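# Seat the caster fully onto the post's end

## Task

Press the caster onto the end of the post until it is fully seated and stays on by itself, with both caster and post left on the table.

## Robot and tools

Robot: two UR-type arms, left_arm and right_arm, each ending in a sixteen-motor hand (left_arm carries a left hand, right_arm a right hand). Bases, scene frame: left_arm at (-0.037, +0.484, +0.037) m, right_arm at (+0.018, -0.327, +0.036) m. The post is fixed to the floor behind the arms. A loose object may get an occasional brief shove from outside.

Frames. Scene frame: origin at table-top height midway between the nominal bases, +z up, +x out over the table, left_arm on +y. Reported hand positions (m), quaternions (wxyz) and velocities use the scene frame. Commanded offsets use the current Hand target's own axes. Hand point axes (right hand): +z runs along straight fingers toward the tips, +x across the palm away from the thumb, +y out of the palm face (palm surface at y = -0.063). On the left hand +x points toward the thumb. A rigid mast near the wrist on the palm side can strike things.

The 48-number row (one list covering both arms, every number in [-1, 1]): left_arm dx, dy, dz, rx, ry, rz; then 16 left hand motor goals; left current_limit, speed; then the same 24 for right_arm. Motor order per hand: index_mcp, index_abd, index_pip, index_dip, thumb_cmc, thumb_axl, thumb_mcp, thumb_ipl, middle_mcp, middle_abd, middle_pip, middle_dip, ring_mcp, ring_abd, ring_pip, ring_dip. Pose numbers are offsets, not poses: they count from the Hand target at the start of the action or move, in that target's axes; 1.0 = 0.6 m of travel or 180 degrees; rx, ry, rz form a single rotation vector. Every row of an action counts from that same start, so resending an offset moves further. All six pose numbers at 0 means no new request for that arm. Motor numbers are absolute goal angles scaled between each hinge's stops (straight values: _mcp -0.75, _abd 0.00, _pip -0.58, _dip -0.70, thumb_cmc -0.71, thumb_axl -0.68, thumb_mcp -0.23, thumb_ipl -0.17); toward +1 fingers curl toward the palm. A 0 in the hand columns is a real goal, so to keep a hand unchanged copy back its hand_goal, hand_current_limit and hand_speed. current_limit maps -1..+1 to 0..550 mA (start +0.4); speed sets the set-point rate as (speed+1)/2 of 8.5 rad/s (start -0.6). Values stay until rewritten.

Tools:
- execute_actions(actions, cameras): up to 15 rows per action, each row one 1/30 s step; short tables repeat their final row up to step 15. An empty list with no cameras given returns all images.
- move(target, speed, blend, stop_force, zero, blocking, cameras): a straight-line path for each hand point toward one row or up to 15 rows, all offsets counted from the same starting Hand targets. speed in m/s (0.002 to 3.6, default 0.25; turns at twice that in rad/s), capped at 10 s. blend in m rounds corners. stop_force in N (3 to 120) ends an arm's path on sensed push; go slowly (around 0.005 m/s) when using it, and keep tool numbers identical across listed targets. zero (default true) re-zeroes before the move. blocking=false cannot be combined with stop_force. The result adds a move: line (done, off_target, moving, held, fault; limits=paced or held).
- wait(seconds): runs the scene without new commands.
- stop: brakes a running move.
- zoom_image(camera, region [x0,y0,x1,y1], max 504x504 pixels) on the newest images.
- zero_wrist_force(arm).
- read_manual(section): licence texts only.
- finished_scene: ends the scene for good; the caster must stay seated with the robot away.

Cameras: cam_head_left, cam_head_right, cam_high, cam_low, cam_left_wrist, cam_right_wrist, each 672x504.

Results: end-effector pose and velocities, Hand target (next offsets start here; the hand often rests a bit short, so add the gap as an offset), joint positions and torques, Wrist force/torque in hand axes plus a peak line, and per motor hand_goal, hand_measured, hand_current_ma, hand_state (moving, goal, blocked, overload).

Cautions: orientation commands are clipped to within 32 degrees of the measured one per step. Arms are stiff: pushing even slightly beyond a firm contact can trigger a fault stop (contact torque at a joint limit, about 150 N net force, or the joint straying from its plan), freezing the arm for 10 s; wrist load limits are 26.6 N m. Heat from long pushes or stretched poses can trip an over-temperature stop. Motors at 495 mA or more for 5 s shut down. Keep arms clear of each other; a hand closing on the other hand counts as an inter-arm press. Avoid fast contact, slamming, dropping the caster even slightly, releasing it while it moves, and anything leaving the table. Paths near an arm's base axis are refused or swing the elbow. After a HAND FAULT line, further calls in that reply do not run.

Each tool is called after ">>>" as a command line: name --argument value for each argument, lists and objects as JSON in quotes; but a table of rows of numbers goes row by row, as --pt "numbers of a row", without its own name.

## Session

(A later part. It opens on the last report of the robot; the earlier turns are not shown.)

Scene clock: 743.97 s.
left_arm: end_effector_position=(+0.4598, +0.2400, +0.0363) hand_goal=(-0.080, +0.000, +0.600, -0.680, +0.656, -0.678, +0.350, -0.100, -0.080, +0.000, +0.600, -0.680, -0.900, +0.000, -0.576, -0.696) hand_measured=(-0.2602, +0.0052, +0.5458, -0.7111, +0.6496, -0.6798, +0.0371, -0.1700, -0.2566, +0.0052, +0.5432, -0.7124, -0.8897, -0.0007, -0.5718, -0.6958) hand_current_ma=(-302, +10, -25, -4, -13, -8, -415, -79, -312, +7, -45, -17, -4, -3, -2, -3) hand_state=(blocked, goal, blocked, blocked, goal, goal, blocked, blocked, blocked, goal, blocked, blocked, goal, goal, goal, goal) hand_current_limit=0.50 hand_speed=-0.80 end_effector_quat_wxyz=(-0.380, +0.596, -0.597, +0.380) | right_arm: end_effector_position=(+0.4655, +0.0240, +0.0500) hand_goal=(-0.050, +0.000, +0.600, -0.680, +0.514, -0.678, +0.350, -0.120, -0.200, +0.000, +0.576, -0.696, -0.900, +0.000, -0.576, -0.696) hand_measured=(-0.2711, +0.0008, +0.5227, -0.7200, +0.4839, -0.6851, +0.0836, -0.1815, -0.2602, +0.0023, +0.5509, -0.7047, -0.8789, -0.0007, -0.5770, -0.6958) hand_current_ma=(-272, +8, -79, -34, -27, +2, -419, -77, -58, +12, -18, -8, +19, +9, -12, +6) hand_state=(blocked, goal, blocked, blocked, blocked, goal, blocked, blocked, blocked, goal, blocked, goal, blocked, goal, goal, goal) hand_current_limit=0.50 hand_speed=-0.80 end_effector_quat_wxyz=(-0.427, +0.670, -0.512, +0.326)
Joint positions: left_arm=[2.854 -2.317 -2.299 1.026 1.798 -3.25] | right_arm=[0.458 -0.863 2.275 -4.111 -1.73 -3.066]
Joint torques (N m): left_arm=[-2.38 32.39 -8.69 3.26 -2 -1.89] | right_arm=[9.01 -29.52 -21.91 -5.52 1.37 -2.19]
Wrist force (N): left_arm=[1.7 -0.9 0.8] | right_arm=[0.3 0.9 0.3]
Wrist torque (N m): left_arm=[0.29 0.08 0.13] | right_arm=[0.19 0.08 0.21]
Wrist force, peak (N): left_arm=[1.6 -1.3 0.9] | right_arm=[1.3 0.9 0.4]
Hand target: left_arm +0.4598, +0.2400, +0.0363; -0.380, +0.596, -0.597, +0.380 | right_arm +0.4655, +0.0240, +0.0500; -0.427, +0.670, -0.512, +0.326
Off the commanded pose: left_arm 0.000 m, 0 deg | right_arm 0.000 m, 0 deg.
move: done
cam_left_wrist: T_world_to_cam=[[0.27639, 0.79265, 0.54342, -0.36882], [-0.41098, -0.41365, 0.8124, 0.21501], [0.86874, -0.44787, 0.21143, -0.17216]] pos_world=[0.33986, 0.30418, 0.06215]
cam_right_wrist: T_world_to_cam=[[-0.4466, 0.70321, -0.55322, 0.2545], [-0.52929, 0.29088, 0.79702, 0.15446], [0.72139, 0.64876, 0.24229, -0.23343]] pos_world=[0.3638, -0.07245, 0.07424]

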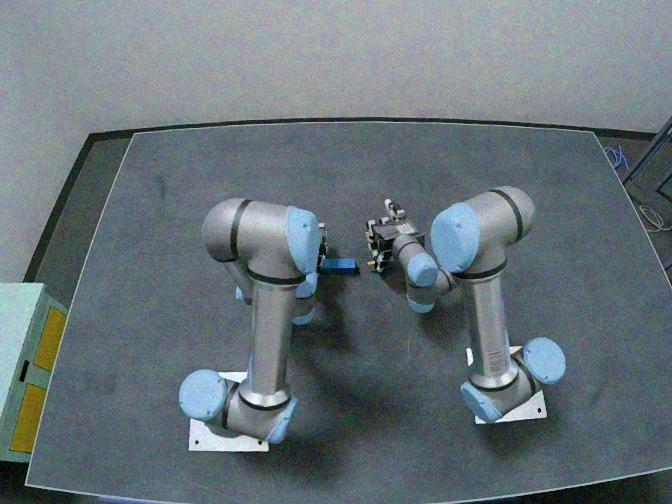

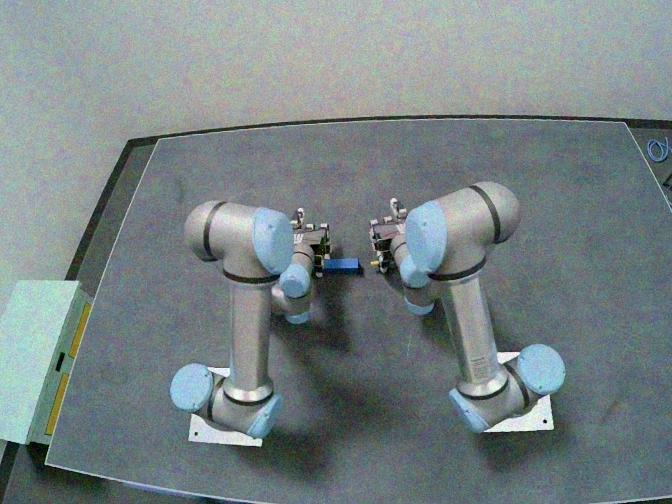

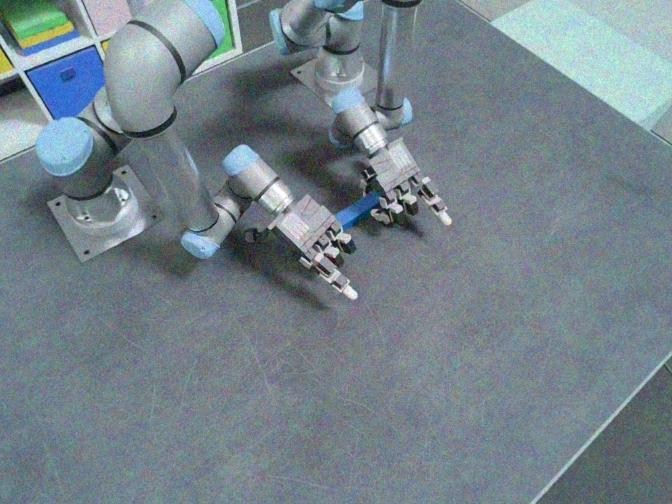

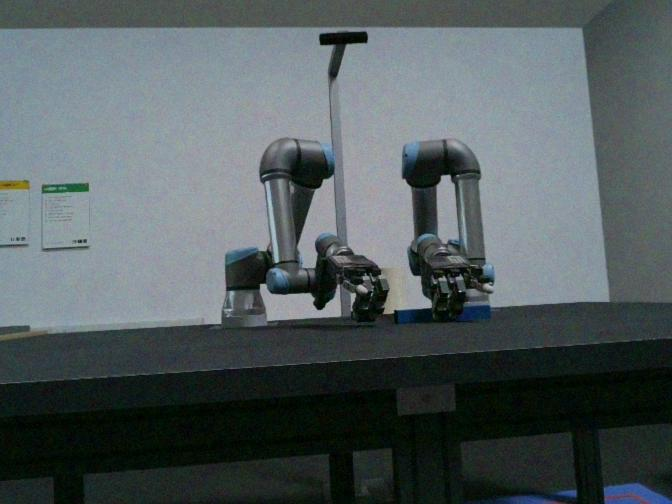

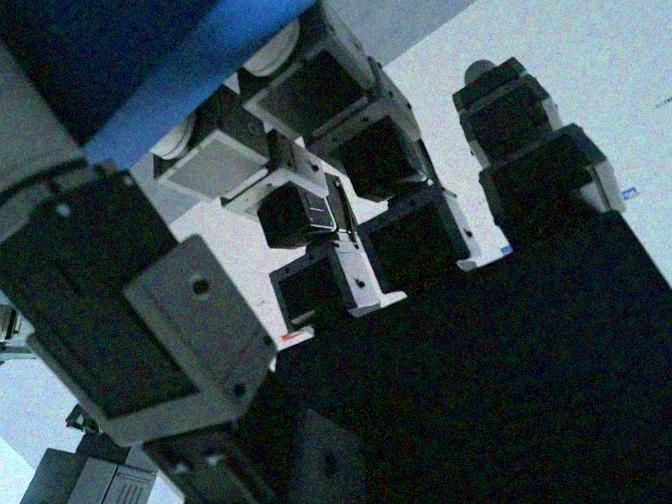

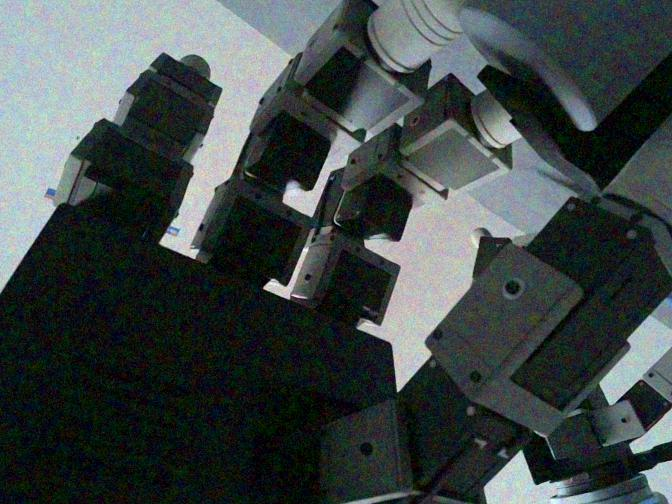

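>>> zoom_image --camera "cam_head_left" --region '[340, 250, 385, 280]'

>>> zoom_image --camera "cam_head_right" --region '[343, 250, 388, 280]'

Scaled by 11.200 from the camera's image (finer frame: 960x720).

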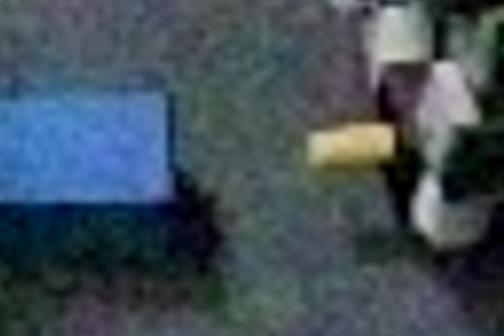

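Scaled by 11.200 from the camera's image (finer frame: 960x720).

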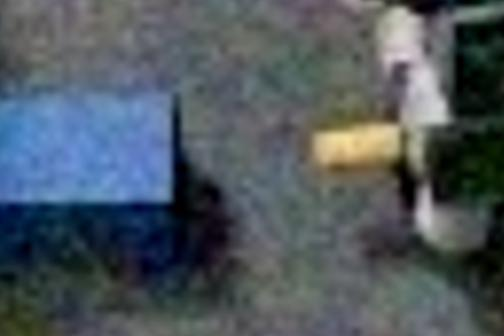

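>>> move --target '[0,0,0,0,0,0,-0.08,0,0.6,-0.68,0.657,-0.677,0.35,-0.1,-0.08,0,0.6,-0.68,-0.9,0,-0.576,-0.696,0.5,-0.8,-0.0133,0.0002,-0.0003,0,0.0227,0.0106,-0.05,0,0.6,-0.68,0.514,-0.677,0.35,-0.12,-0.2,0,0.577,-0.696,-0.9,0,-0.576,-0.696,0.5,-0.8]' --speed 0.04

>>> move --target '[0,0,0,0,0,0,-0.08,0,0.6,-0.68,0.657,-0.677,0.35,-0.1,-0.08,0,0.6,-0.68,-0.9,0,-0.576,-0.696,0.5,-0.8,0,0.0234,0.0109,0,0,0,-0.05,0,0.6,-0.68,0.514,-0.677,0.35,-0.12,-0.2,0,0.577,-0.696,-0.9,0,-0.576,-0.696,0.5,-0.8]' --speed 0.015 --stop_force 3 --cameras '["cam_head_left","cam_head_right","cam_low","cam_high"]'

>>> zoom_image --camera "cam_head_left" --region '[340, 250, 385, 280]'

>>> zoom_image --camera "cam_head_right" --region '[343, 250, 388, 280]'

>>> zoom_image --camera "cam_low" --region '[350, 290, 410, 330]'

Scene clock: 796.83 s.
left_arm: end_effector_position=(+0.4598, +0.2400, +0.0363) hand_goal=(-0.080, +0.000, +0.600, -0.680, +0.656, -0.678, +0.350, -0.100, -0.080, +0.000, +0.600, -0.680, -0.900, +0.000, -0.576, -0.696) hand_measured=(-0.2602, +0.0052, +0.5458, -0.7111, +0.6496, -0.6809, +0.0371, -0.1700, -0.2554, +0.0052, +0.5419, -0.7124, -0.8909, +0.0008, -0.5705, -0.6958) hand_current_ma=(-305, +6, -32, -14, -15, -5, -418, -88, -296, +14, -41, -17, +0, -5, -10, -8) hand_state=(blocked, goal, blocked, blocked, goal, goal, blocked, blocked, blocked, goal, blocked, blocked, goal, goal, goal, goal) hand_current_limit=0.50 hand_speed=-0.80 end_effector_quat_wxyz=(-0.380, +0.596, -0.597, +0.380) | right_arm: end_effector_position=(+0.4632, +0.0317, +0.0499) hand_goal=(-0.050, +0.000, +0.600, -0.680, +0.514, -0.678, +0.350, -0.120, -0.200, +0.000, +0.576, -0.696, -0.900, +0.000, -0.576, -0.696) hand_measured=(-0.2711, +0.0008, +0.5240, -0.7200, +0.4839, -0.6851, +0.0846, -0.1815, -0.2602, +0.0023, +0.5509, -0.7047, -0.8789, +0.0008, -0.5770, -0.6958) hand_current_ma=(-284, +7, -79, -35, -33, -5, -421, -77, -53, +2, -14, -11, +23, +3, -8, +14) hand_state=(blocked, goal, blocked, blocked, blocked, goal, blocked, blocked, blocked, goal, blocked, goal, blocked, goal, goal, goal) hand_current_limit=0.50 hand_speed=-0.80 end_effector_quat_wxyz=(-0.414, +0.650, -0.538, +0.343)
Joint positions: left_arm=[2.854 -2.317 -2.299 1.026 1.798 -3.25] | right_arm=[0.513 -0.859 2.25 -4.077 -1.851 -3.007]
Joint torques (N m): left_arm=[-3.06 31.5 -9.07 3.2 -1.98 -1.78] | right_arm=[8.93 -28.86 -22.18 -0.42 -2.11 2.47]
Wrist force (N): left_arm=[1.5 -1.0 1.0] | right_arm=[0.3 0.4 0.1]
Wrist torque (N m): left_arm=[0.26 0.11 0.12] | right_arm=[0.16 0.13 0.08]
Wrist force, peak (N): left_arm=[1.8 -1.0 1.0] | right_arm=[0.5 0.9 0.8]
Hand target: left_arm +0.4598, +0.2400, +0.0363; -0.380, +0.596, -0.597, +0.380 | right_arm +0.4632, +0.0317, +0.0499; -0.414, +0.650, -0.538, +0.343
Off the commanded pose: left_arm 0.000 m, 0 deg | right_arm 0.000 m, 0 deg.
move: done

Scene clock: 798.67 s.
left_arm: end_effector_position=(+0.4598, +0.2400, +0.0363) hand_goal=(-0.080, +0.000, +0.600, -0.680, +0.656, -0.678, +0.350, -0.100, -0.080, +0.000, +0.600, -0.680, -0.900, +0.000, -0.576, -0.696) hand_measured=(-0.2590, +0.0052, +0.5458, -0.7111, +0.6496, -0.6798, +0.0371, -0.1700, -0.2566, +0.0037, +0.5419, -0.7124, -0.8897, -0.0007, -0.5705, -0.6958) hand_current_ma=(-302, +9, -34, -11, -8, -7, -421, -85, -305, +13, -40, -20, -1, -2, -1, -11) hand_state=(blocked, goal, blocked, blocked, goal, goal, blocked, blocked, blocked, goal, blocked, blocked, goal, goal, goal, goal) hand_current_limit=0.50 hand_speed=-0.80 end_effector_quat_wxyz=(-0.380, +0.596, -0.597, +0.380) | right_arm: end_effector_position=(+0.4632, +0.0317, +0.0397) hand_goal=(-0.050, +0.000, +0.600, -0.680, +0.514, -0.678, +0.350, -0.120, -0.200, +0.000, +0.576, -0.696, -0.900, +0.000, -0.576, -0.696) hand_measured=(-0.2699, +0.0008, +0.5227, -0.7187, +0.4776, -0.6872, +0.0846, -0.1843, -0.2458, +0.0023, +0.5496, -0.7047, -0.8777, -0.0021, -0.5770, -0.6958) hand_current_ma=(-280, +14, -82, -25, -34, -5, -424, -84, -45, -1, -26, -12, +24, +9, -12, +12) hand_state=(blocked, goal, blocked, blocked, blocked, goal, blocked, blocked, blocked, goal, blocked, goal, blocked, goal, goal, goal) hand_current_limit=0.50 hand_speed=-0.80 end_effector_quat_wxyz=(-0.414, +0.650, -0.538, +0.343)
Joint positions: left_arm=[2.854 -2.317 -2.299 1.026 1.798 -3.25] | right_arm=[0.513 -0.829 2.245 -4.102 -1.851 -3.007]
Joint torques (N m): left_arm=[-2.23 30.83 -8.84 3.29 -1.91 -1.82] | right_arm=[6.99 -52.12 6.06 -0.51 -1.72 1.65]
Wrist force (N): left_arm=[1.5 -0.9 1.0] | right_arm=[0.7 0.5 0.2]
Wrist torque (N m): left_arm=[0.28 0.11 0.12] | right_arm=[0.17 0.06 0.11]
Wrist force, peak (N): left_arm=[1.6 -0.8 1.4] | right_arm=[0.9 -2.4 -1.2]
Hand target: left_arm +0.4598, +0.2400, +0.0363; -0.380, +0.596, -0.597, +0.380 | right_arm +0.4632, +0.0317, +0.0397; -0.414, +0.650, -0.538, +0.343 (not the last commanded pose)
Off the commanded pose: left_arm 0.000 m, 0 deg | right_arm 0.005 m, 0 deg.
move: contact (right_arm)
Images, in order (width x height): cam_head_left 672x504, cam_head_right 672x504, cam_high 672x504, cam_low 672x504.

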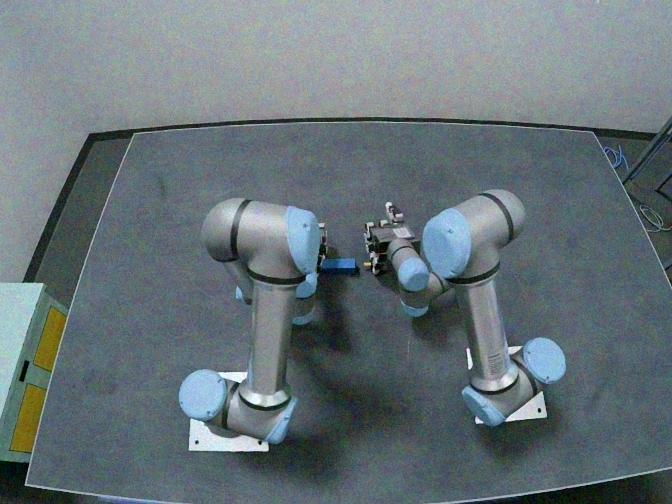

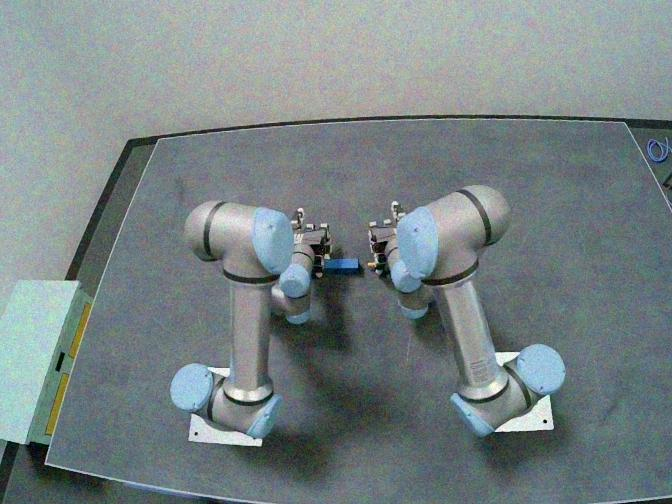

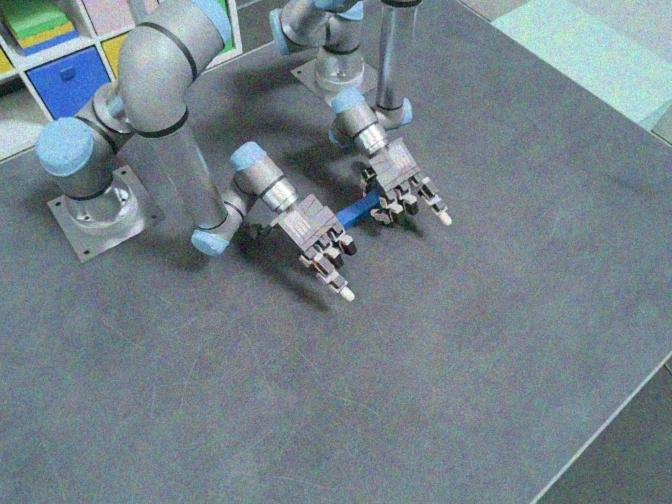

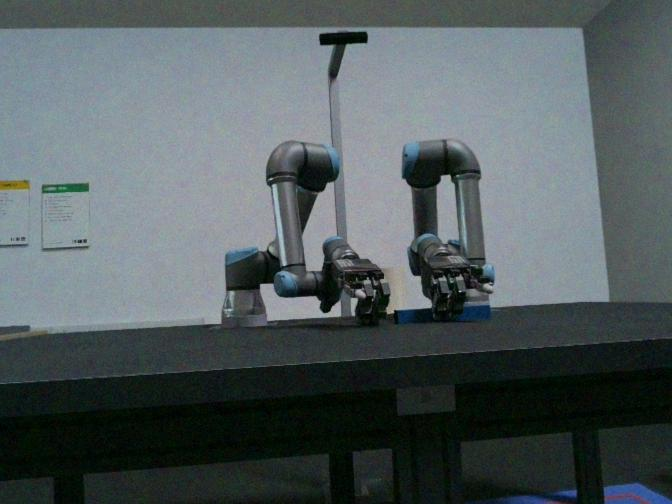

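Scaled by 11.200 from the camera's image (finer frame: 960x720).

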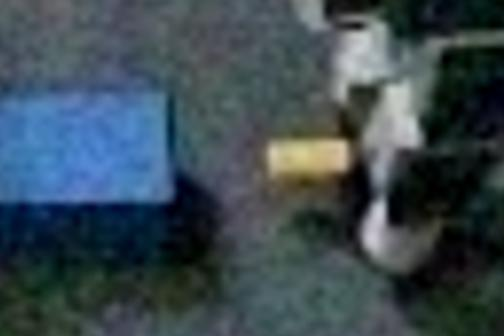

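Scaled by 11.200 from the camera's image (finer frame: 960x720).

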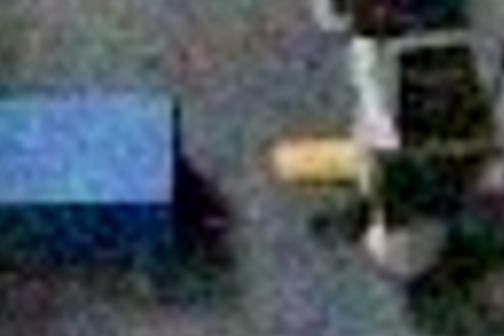

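Scaled by 8.400 from the camera's image (finer frame: 960x720).

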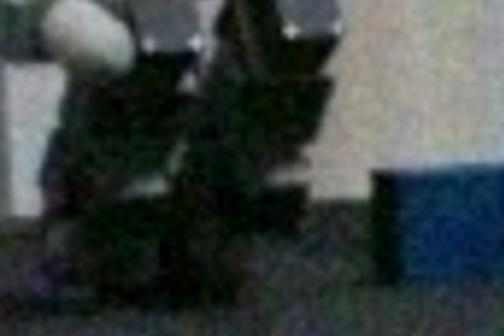

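>>> move --target '[0,0,0,0,0,0,-0.08,0,0.6,-0.68,0.657,-0.677,0.35,-0.1,-0.08,0,0.6,-0.68,-0.9,0,-0.576,-0.696,0.5,-0.8,0,0.0063,0.003,0,0,0,-0.05,0,0.6,-0.68,0.514,-0.677,0.35,-0.12,-0.2,0,0.577,-0.696,-0.9,0,-0.576,-0.696,0.5,-0.8]' --speed 0.01 --stop_force 8 --zero false --cameras '["cam_head_left","cam_head_right","cam_low","cam_high"]'

>>> zoom_image --camera "cam_head_left" --region '[340, 250, 385, 280]'

>>> zoom_image --camera "cam_head_right" --region '[343, 250, 388, 280]'

>>> zoom_image --camera "cam_low" --region '[350, 290, 410, 330]'

Scene clock: 845.67 s.
left_arm: end_effector_position=(+0.4598, +0.2400, +0.0363) hand_goal=(-0.080, +0.000, +0.600, -0.680, +0.656, -0.678, +0.350, -0.100, -0.080, +0.000, +0.600, -0.680, -0.900, +0.000, -0.576, -0.696) hand_measured=(-0.2602, +0.0052, +0.5458, -0.7111, +0.6496, -0.6798, +0.0371, -0.1700, -0.2566, +0.0052, +0.5432, -0.7124, -0.8897, -0.0007, -0.5718, -0.6958) hand_current_ma=(-293, +7, -36, -3, -5, -13, -429, -87, -301, +6, -53, -14, +9, -3, +3, -3) hand_state=(blocked, goal, blocked, blocked, goal, goal, blocked, blocked, blocked, goal, blocked, blocked, goal, goal, goal, goal) hand_current_limit=0.50 hand_speed=-0.80 end_effector_quat_wxyz=(-0.380, +0.596, -0.597, +0.380) | right_arm: end_effector_position=(+0.4632, +0.0317, +0.0359) hand_goal=(-0.050, +0.000, +0.600, -0.680, +0.514, -0.678, +0.350, -0.120, -0.200, +0.000, +0.576, -0.696, -0.900, +0.000, -0.576, -0.696) hand_measured=(-0.2711, -0.0051, +0.5445, -0.6958, +0.4738, -0.6872, +0.0816, -0.2053, -0.2265, +0.0008, +0.5548, -0.7047, -0.8777, -0.0007, -0.5770, -0.6958) hand_current_ma=(-287, +8, -54, -14, -32, -12, -410, -113, -27, +5, -26, -13, +17, +2, -7, +11) hand_state=(blocked, goal, blocked, goal, blocked, goal, blocked, blocked, blocked, goal, blocked, goal, blocked, goal, goal, goal) hand_current_limit=0.50 hand_speed=-0.80 end_effector_quat_wxyz=(-0.414, +0.649, -0.538, +0.343)
Joint positions: left_arm=[2.854 -2.317 -2.299 1.026 1.798 -3.25] | right_arm=[0.513 -0.818 2.242 -4.111 -1.851 -3.007]
Joint torques (N m): left_arm=[-1.86 30.01 -8.93 3.14 -1.97 -1.79] | right_arm=[-3.29 -48.52 -2.59 0.56 0.79 0.14]
Wrist force (N): left_arm=[1.2 -1.0 1.1] | right_arm=[-0.6 -4.1 -3.7]
Wrist torque (N m): left_arm=[0.26 0.14 0.09] | right_arm=[-0.02 0.11 0.18]
Wrist force, peak (N): left_arm=[1.7 -0.9 1.2] | right_arm=[-1.0 -6.2 -4.8]
Hand target: left_arm +0.4598, +0.2400, +0.0363; -0.380, +0.596, -0.597, +0.380 | right_arm +0.4632, +0.0317, +0.0359; -0.414, +0.650, -0.538, +0.343
Off the commanded pose: left_arm 0.000 m, 0 deg | right_arm 0.000 m, 0 deg.
move: contact (right_arm)
Images, in order (width x height): cam_head_left 672x504, cam_head_right 672x504, cam_high 672x504, cam_low 672x504.

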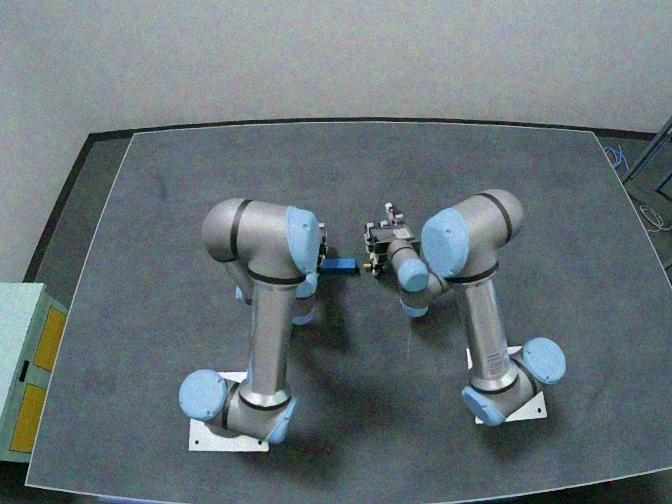

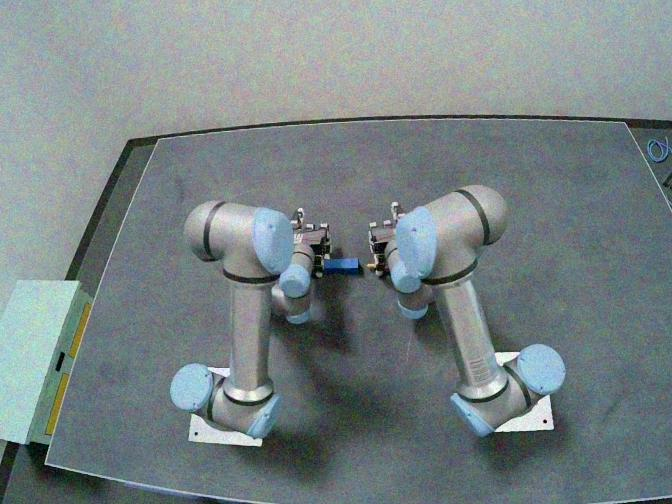

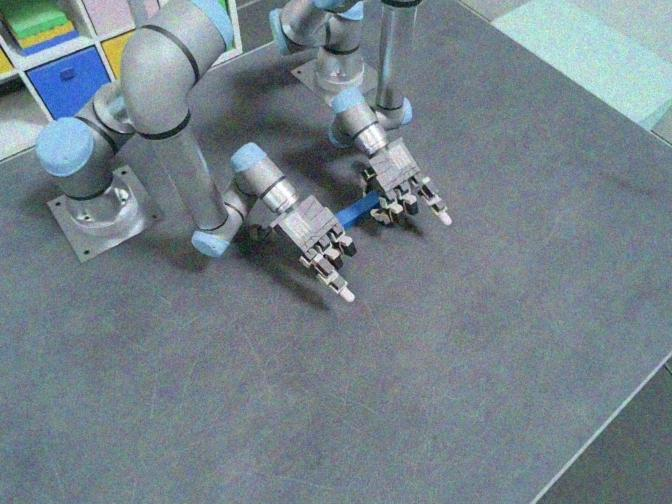

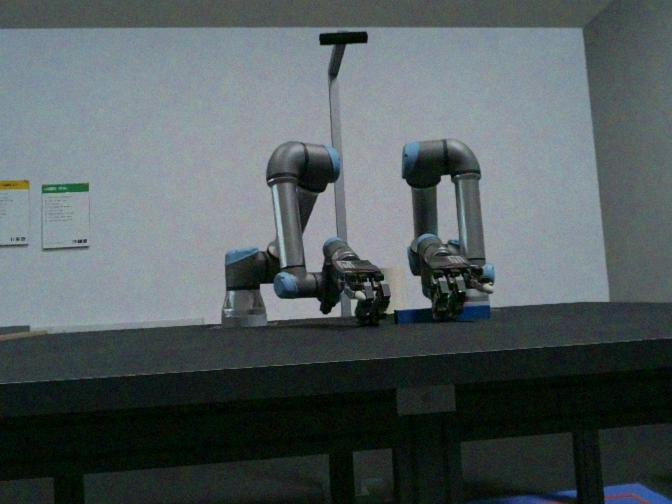

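Scaled by 11.200 from the camera's image (finer frame: 960x720).

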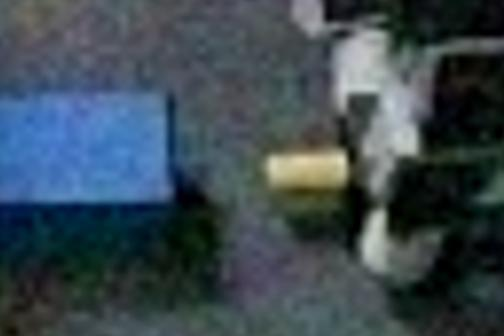

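Scaled by 11.200 from the camera's image (finer frame: 960x720).

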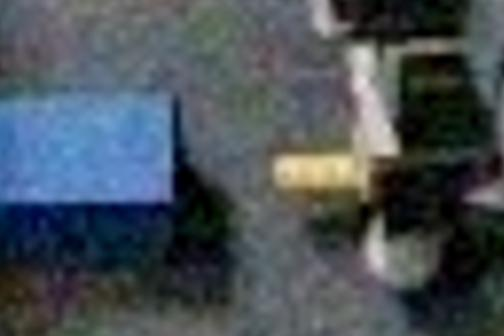

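Scaled by 8.400 from the camera's image (finer frame: 960x720).

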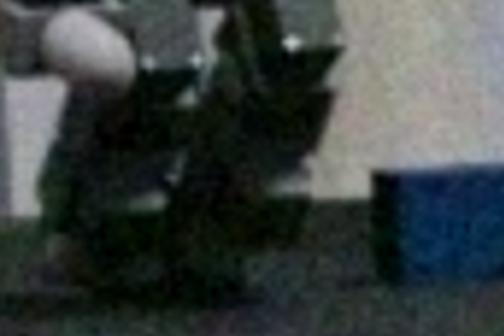

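>>> move --target '[0,0,0,0,0,0,-0.08,0,0.6,-0.68,0.657,-0.677,0.35,-0.1,-0.08,0,0.6,-0.68,-0.9,0,-0.576,-0.696,0.5,-0.8,-0.0385,-0.0036,0.0062,0,0,0,-0.05,0,0.6,-0.68,0.514,-0.677,0.35,-0.12,-0.2,0,0.577,-0.696,-0.9,0,-0.576,-0.696,0.5,-0.8]' --speed 0.02 --stop_force 6 --cameras '["cam_head_left","cam_head_right","cam_low","cam_high"]'

>>> zoom_image --camera "cam_head_left" --region '[340, 250, 385, 280]'

>>> zoom_image --camera "cam_head_right" --region '[343, 250, 388, 280]'

>>> zoom_image --camera "cam_low" --region '[350, 290, 410, 330]'

Scene clock: 865.57 s.
left_arm: end_effector_position=(+0.4598, +0.2400, +0.0363) hand_goal=(-0.080, +0.000, +0.600, -0.680, +0.656, -0.678, +0.350, -0.100, -0.080, +0.000, +0.600, -0.680, -0.900, +0.000, -0.576, -0.696) hand_measured=(-0.2602, +0.0052, +0.5458, -0.7111, +0.6496, -0.6798, +0.0371, -0.1700, -0.2566, +0.0037, +0.5432, -0.7124, -0.8897, -0.0007, -0.5705, -0.6958) hand_current_ma=(-296, +11, -31, -9, -15, -8, -419, -78, -301, +7, -46, -22, +2, -2, +3, -11) hand_state=(blocked, goal, blocked, blocked, goal, goal, blocked, blocked, blocked, goal, blocked, blocked, goal, goal, goal, goal) hand_current_limit=0.50 hand_speed=-0.80 end_effector_quat_wxyz=(-0.380, +0.596, -0.597, +0.380) | right_arm: end_effector_position=(+0.4631, +0.0552, +0.0362) hand_goal=(-0.050, +0.000, +0.600, -0.680, +0.514, -0.678, +0.350, -0.120, -0.200, +0.000, +0.576, -0.696, -0.900, +0.000, -0.576, -0.696) hand_measured=(-0.2711, +0.0096, +0.5458, -0.7009, +0.4751, -0.6872, +0.0826, -0.2053, -0.2228, +0.0140, +0.5535, -0.7047, -0.8789, +0.0008, -0.5770, -0.6958) hand_current_ma=(-279, +7, -55, -7, -39, -5, -419, -111, -27, +16, -23, -14, +19, +2, -11, +5) hand_state=(blocked, goal, blocked, blocked, blocked, goal, blocked, blocked, blocked, goal, blocked, goal, blocked, goal, goal, goal) hand_current_limit=0.50 hand_speed=-0.80 end_effector_quat_wxyz=(-0.414, +0.650, -0.538, +0.343)
Joint positions: left_arm=[2.854 -2.317 -2.299 1.026 1.798 -3.25] | right_arm=[0.564 -0.811 2.195 -4.063 -1.897 -2.983]
Joint torques (N m): left_arm=[-1.22 29.67 -8.6 3.21 -1.95 -1.78] | right_arm=[8.75 -29.01 -22.34 -0.11 -2.07 2.13]
Wrist force (N): left_arm=[1.4 -0.9 1.0] | right_arm=[1.2 -2.3 -0.9]
Wrist torque (N m): left_arm=[0.29 0.11 0.11] | right_arm=[0.02 0.04 0.10]
Wrist force, peak (N): left_arm=[1.7 -1.2 1.0] | right_arm=[0.5 -6.3 -3.0]
Hand target: left_arm +0.4598, +0.2400, +0.0363; -0.380, +0.596, -0.597, +0.380 | right_arm +0.4631, +0.0552, +0.0362; -0.414, +0.650, -0.538, +0.343
Off the commanded pose: left_arm 0.000 m, 0 deg | right_arm 0.000 m, 0 deg.
move: done
Images, in order (width x height): cam_head_left 672x504, cam_head_right 672x504, cam_high 672x504, cam_low 672x504.

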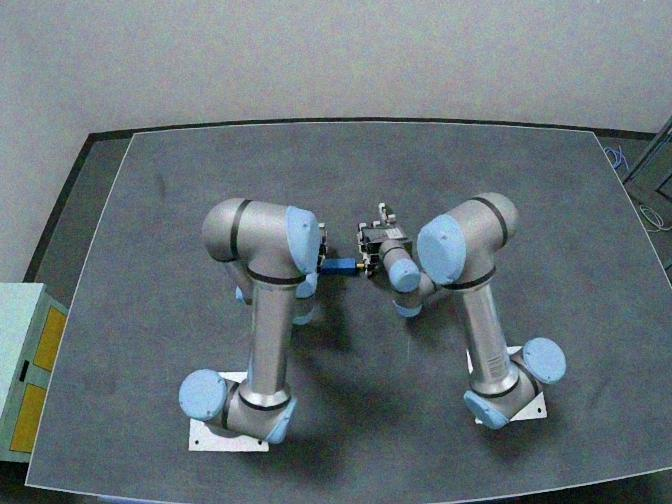

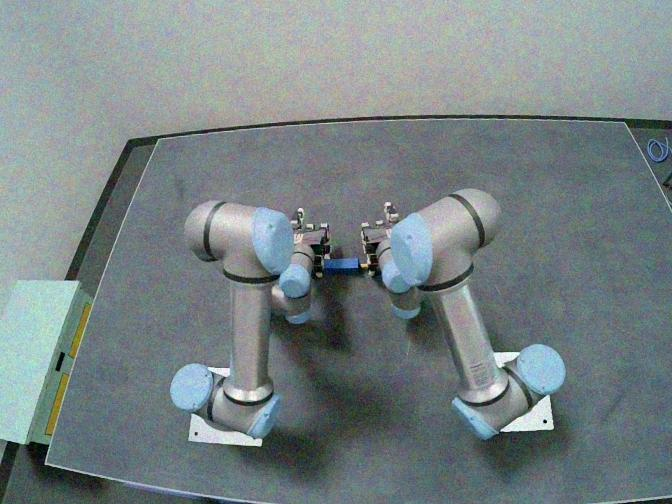

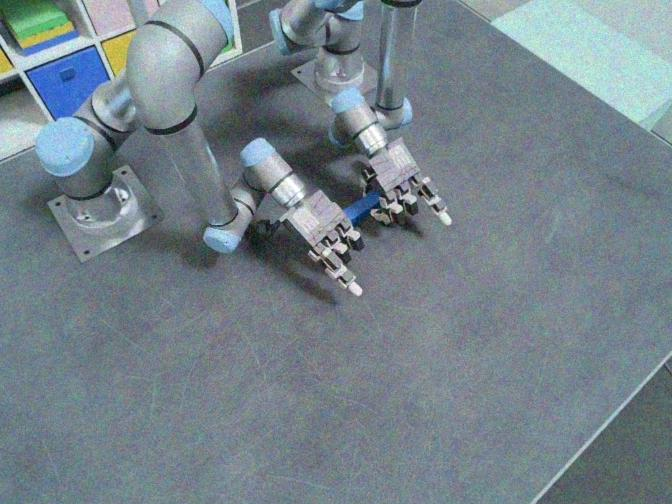

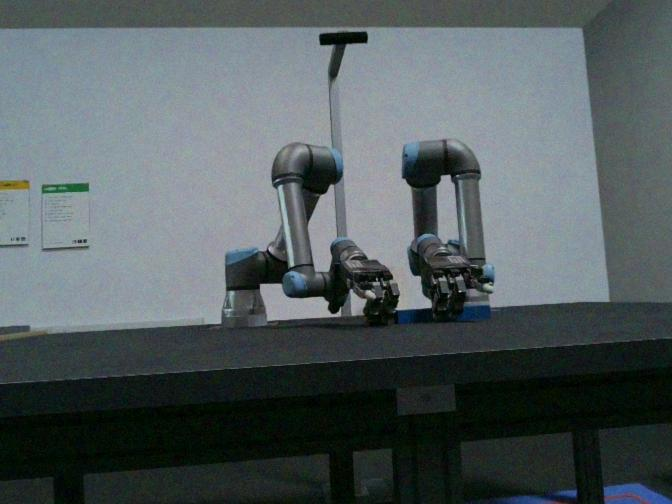

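Scaled by 11.200 from the camera's image (finer frame: 960x720).

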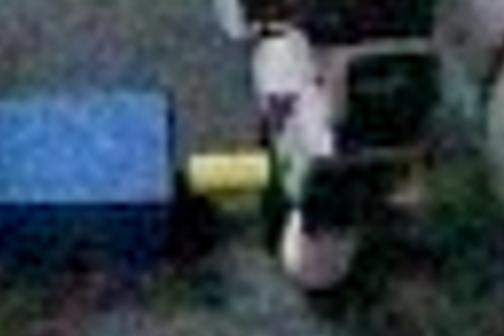

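Scaled by 11.200 from the camera's image (finer frame: 960x720).

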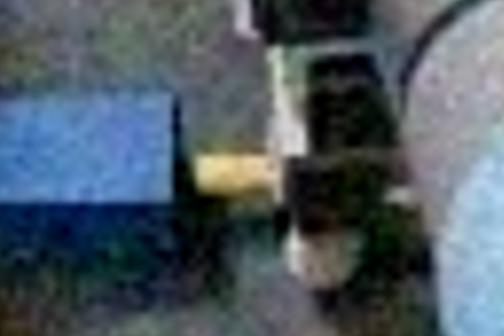

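Scaled by 8.400 from the camera's image (finer frame: 960x720).

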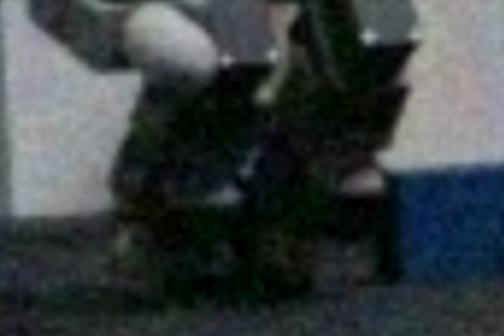

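>>> move --target '[0,0,0,0,0,0,-0.08,0,0.6,-0.68,0.657,-0.677,0.35,-0.1,-0.08,0,0.6,-0.68,-0.9,0,-0.576,-0.696,0.5,-0.8,-0.0197,-0.0015,0.0033,0,0,0,-0.05,0,0.6,-0.68,0.514,-0.677,0.35,-0.12,-0.2,0,0.577,-0.696,-0.9,0,-0.576,-0.696,0.5,-0.8]' --speed 0.008 --stop_force 6 --cameras '["cam_head_left","cam_head_right","cam_low","cam_high"]'

>>> zoom_image --camera "cam_head_left" --region '[340, 250, 385, 280]'

>>> zoom_image --camera "cam_head_right" --region '[343, 250, 388, 280]'

Scene clock: 883.60 s.
left_arm: end_effector_position=(+0.4598, +0.2400, +0.0363) hand_goal=(-0.080, +0.000, +0.600, -0.680, +0.656, -0.678, +0.350, -0.100, -0.080, +0.000, +0.600, -0.680, -0.900, +0.000, -0.576, -0.696) hand_measured=(-0.2602, +0.0081, +0.5458, -0.7098, +0.6496, -0.6798, +0.0371, -0.1700, -0.2566, +0.0081, +0.5419, -0.7124, -0.8897, +0.0008, -0.5705, -0.6958) hand_current_ma=(-304, +9, -31, -6, -16, -7, -419, -91, -308, +4, -41, -18, +4, -3, -2, -3) hand_state=(blocked, goal, blocked, blocked, goal, goal, blocked, blocked, blocked, goal, blocked, blocked, goal, goal, goal, goal) hand_current_limit=0.50 hand_speed=-0.80 end_effector_quat_wxyz=(-0.380, +0.596, -0.597, +0.380) | right_arm: end_effector_position=(+0.4631, +0.0672, +0.0362) hand_goal=(-0.050, +0.000, +0.600, -0.680, +0.514, -0.678, +0.350, -0.120, -0.200, +0.000, +0.576, -0.696, -0.900, +0.000, -0.576, -0.696) hand_measured=(-0.2699, +0.0330, +0.5458, -0.7009, +0.4826, -0.6883, +0.0826, -0.2062, -0.2240, +0.0403, +0.5548, -0.7047, -0.8789, -0.0007, -0.5770, -0.6958) hand_current_ma=(-272, +19, -49, -20, -29, -6, -418, -120, -19, +23, -25, -7, +21, +2, -14, +4) hand_state=(blocked, blocked, blocked, blocked, blocked, goal, blocked, blocked, blocked, blocked, blocked, goal, blocked, goal, goal, goal) hand_current_limit=0.50 hand_speed=-0.80 end_effector_quat_wxyz=(-0.414, +0.650, -0.538, +0.343)
Joint positions: left_arm=[2.854 -2.317 -2.299 1.026 1.798 -3.25] | right_arm=[0.589 -0.806 2.17 -4.039 -1.919 -2.971]
Joint torques (N m): left_arm=[-0.81 29.05 -8.86 3.19 -1.96 -1.87] | right_arm=[9.58 -28.94 -22.15 0.04 -1.87 2.18]
Wrist force (N): left_arm=[1.8 -2.2 1.8] | right_arm=[2.0 -2.8 -2.6]
Wrist torque (N m): left_arm=[0.17 0.03 0.14] | right_arm=[0.05 -0.01 0.08]
Wrist force, peak (N): left_arm=[1.8 -2.2 1.8] | right_arm=[6.0 -2.4 -2.6]
Hand target: left_arm +0.4598, +0.2400, +0.0363; -0.380, +0.596, -0.597, +0.380 | right_arm +0.4631, +0.0672, +0.0362; -0.414, +0.650, -0.538, +0.343
Off the commanded pose: left_arm 0.000 m, 0 deg | right_arm 0.000 m, 0 deg.
move: done
Images, in order (width x height): cam_head_left 672x504, cam_head_right 672x504, cam_high 672x504, cam_low 672x504.

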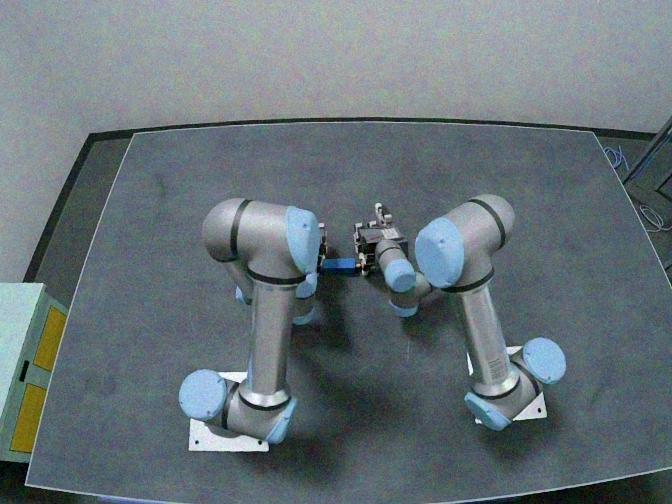

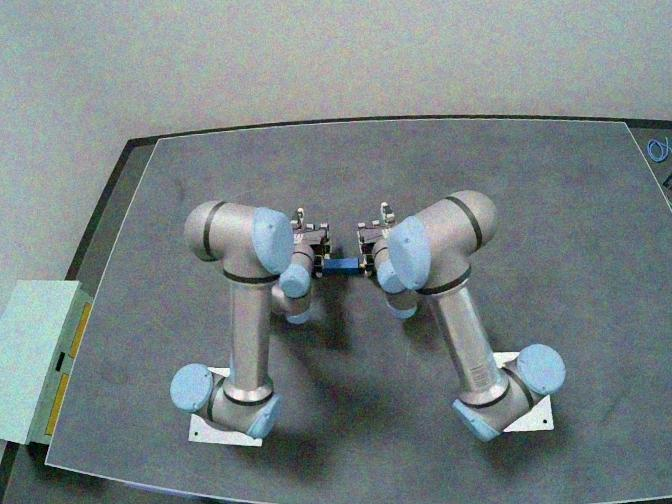

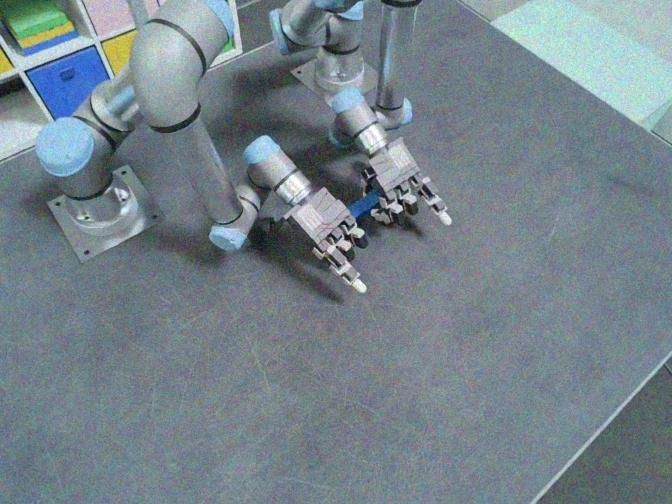

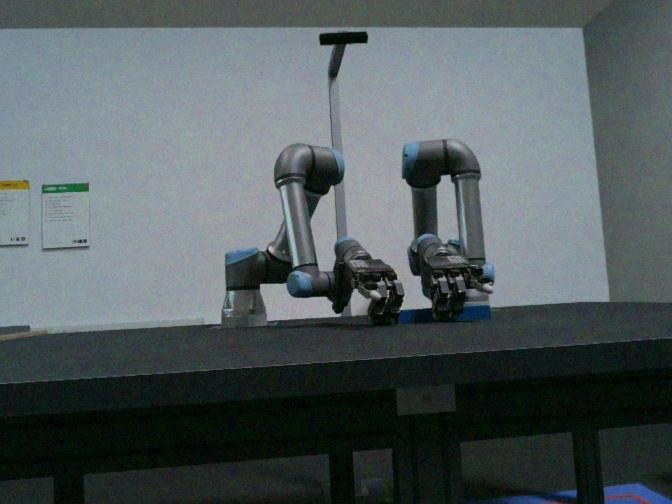

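Scaled by 11.200 from the camera's image (finer frame: 960x720).

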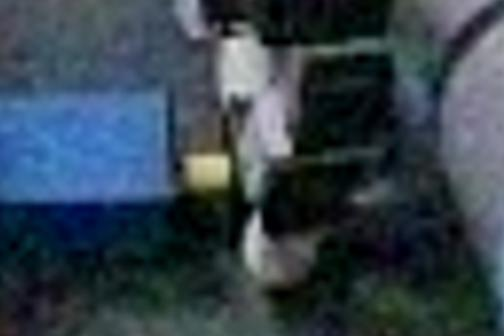

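Scaled by 11.200 from the camera's image (finer frame: 960x720).

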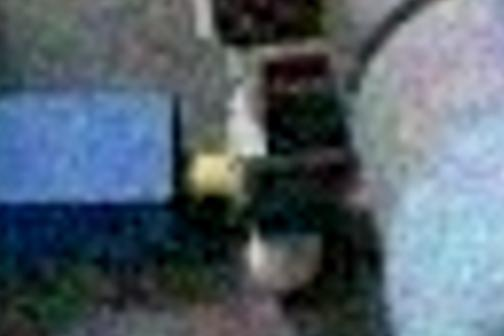

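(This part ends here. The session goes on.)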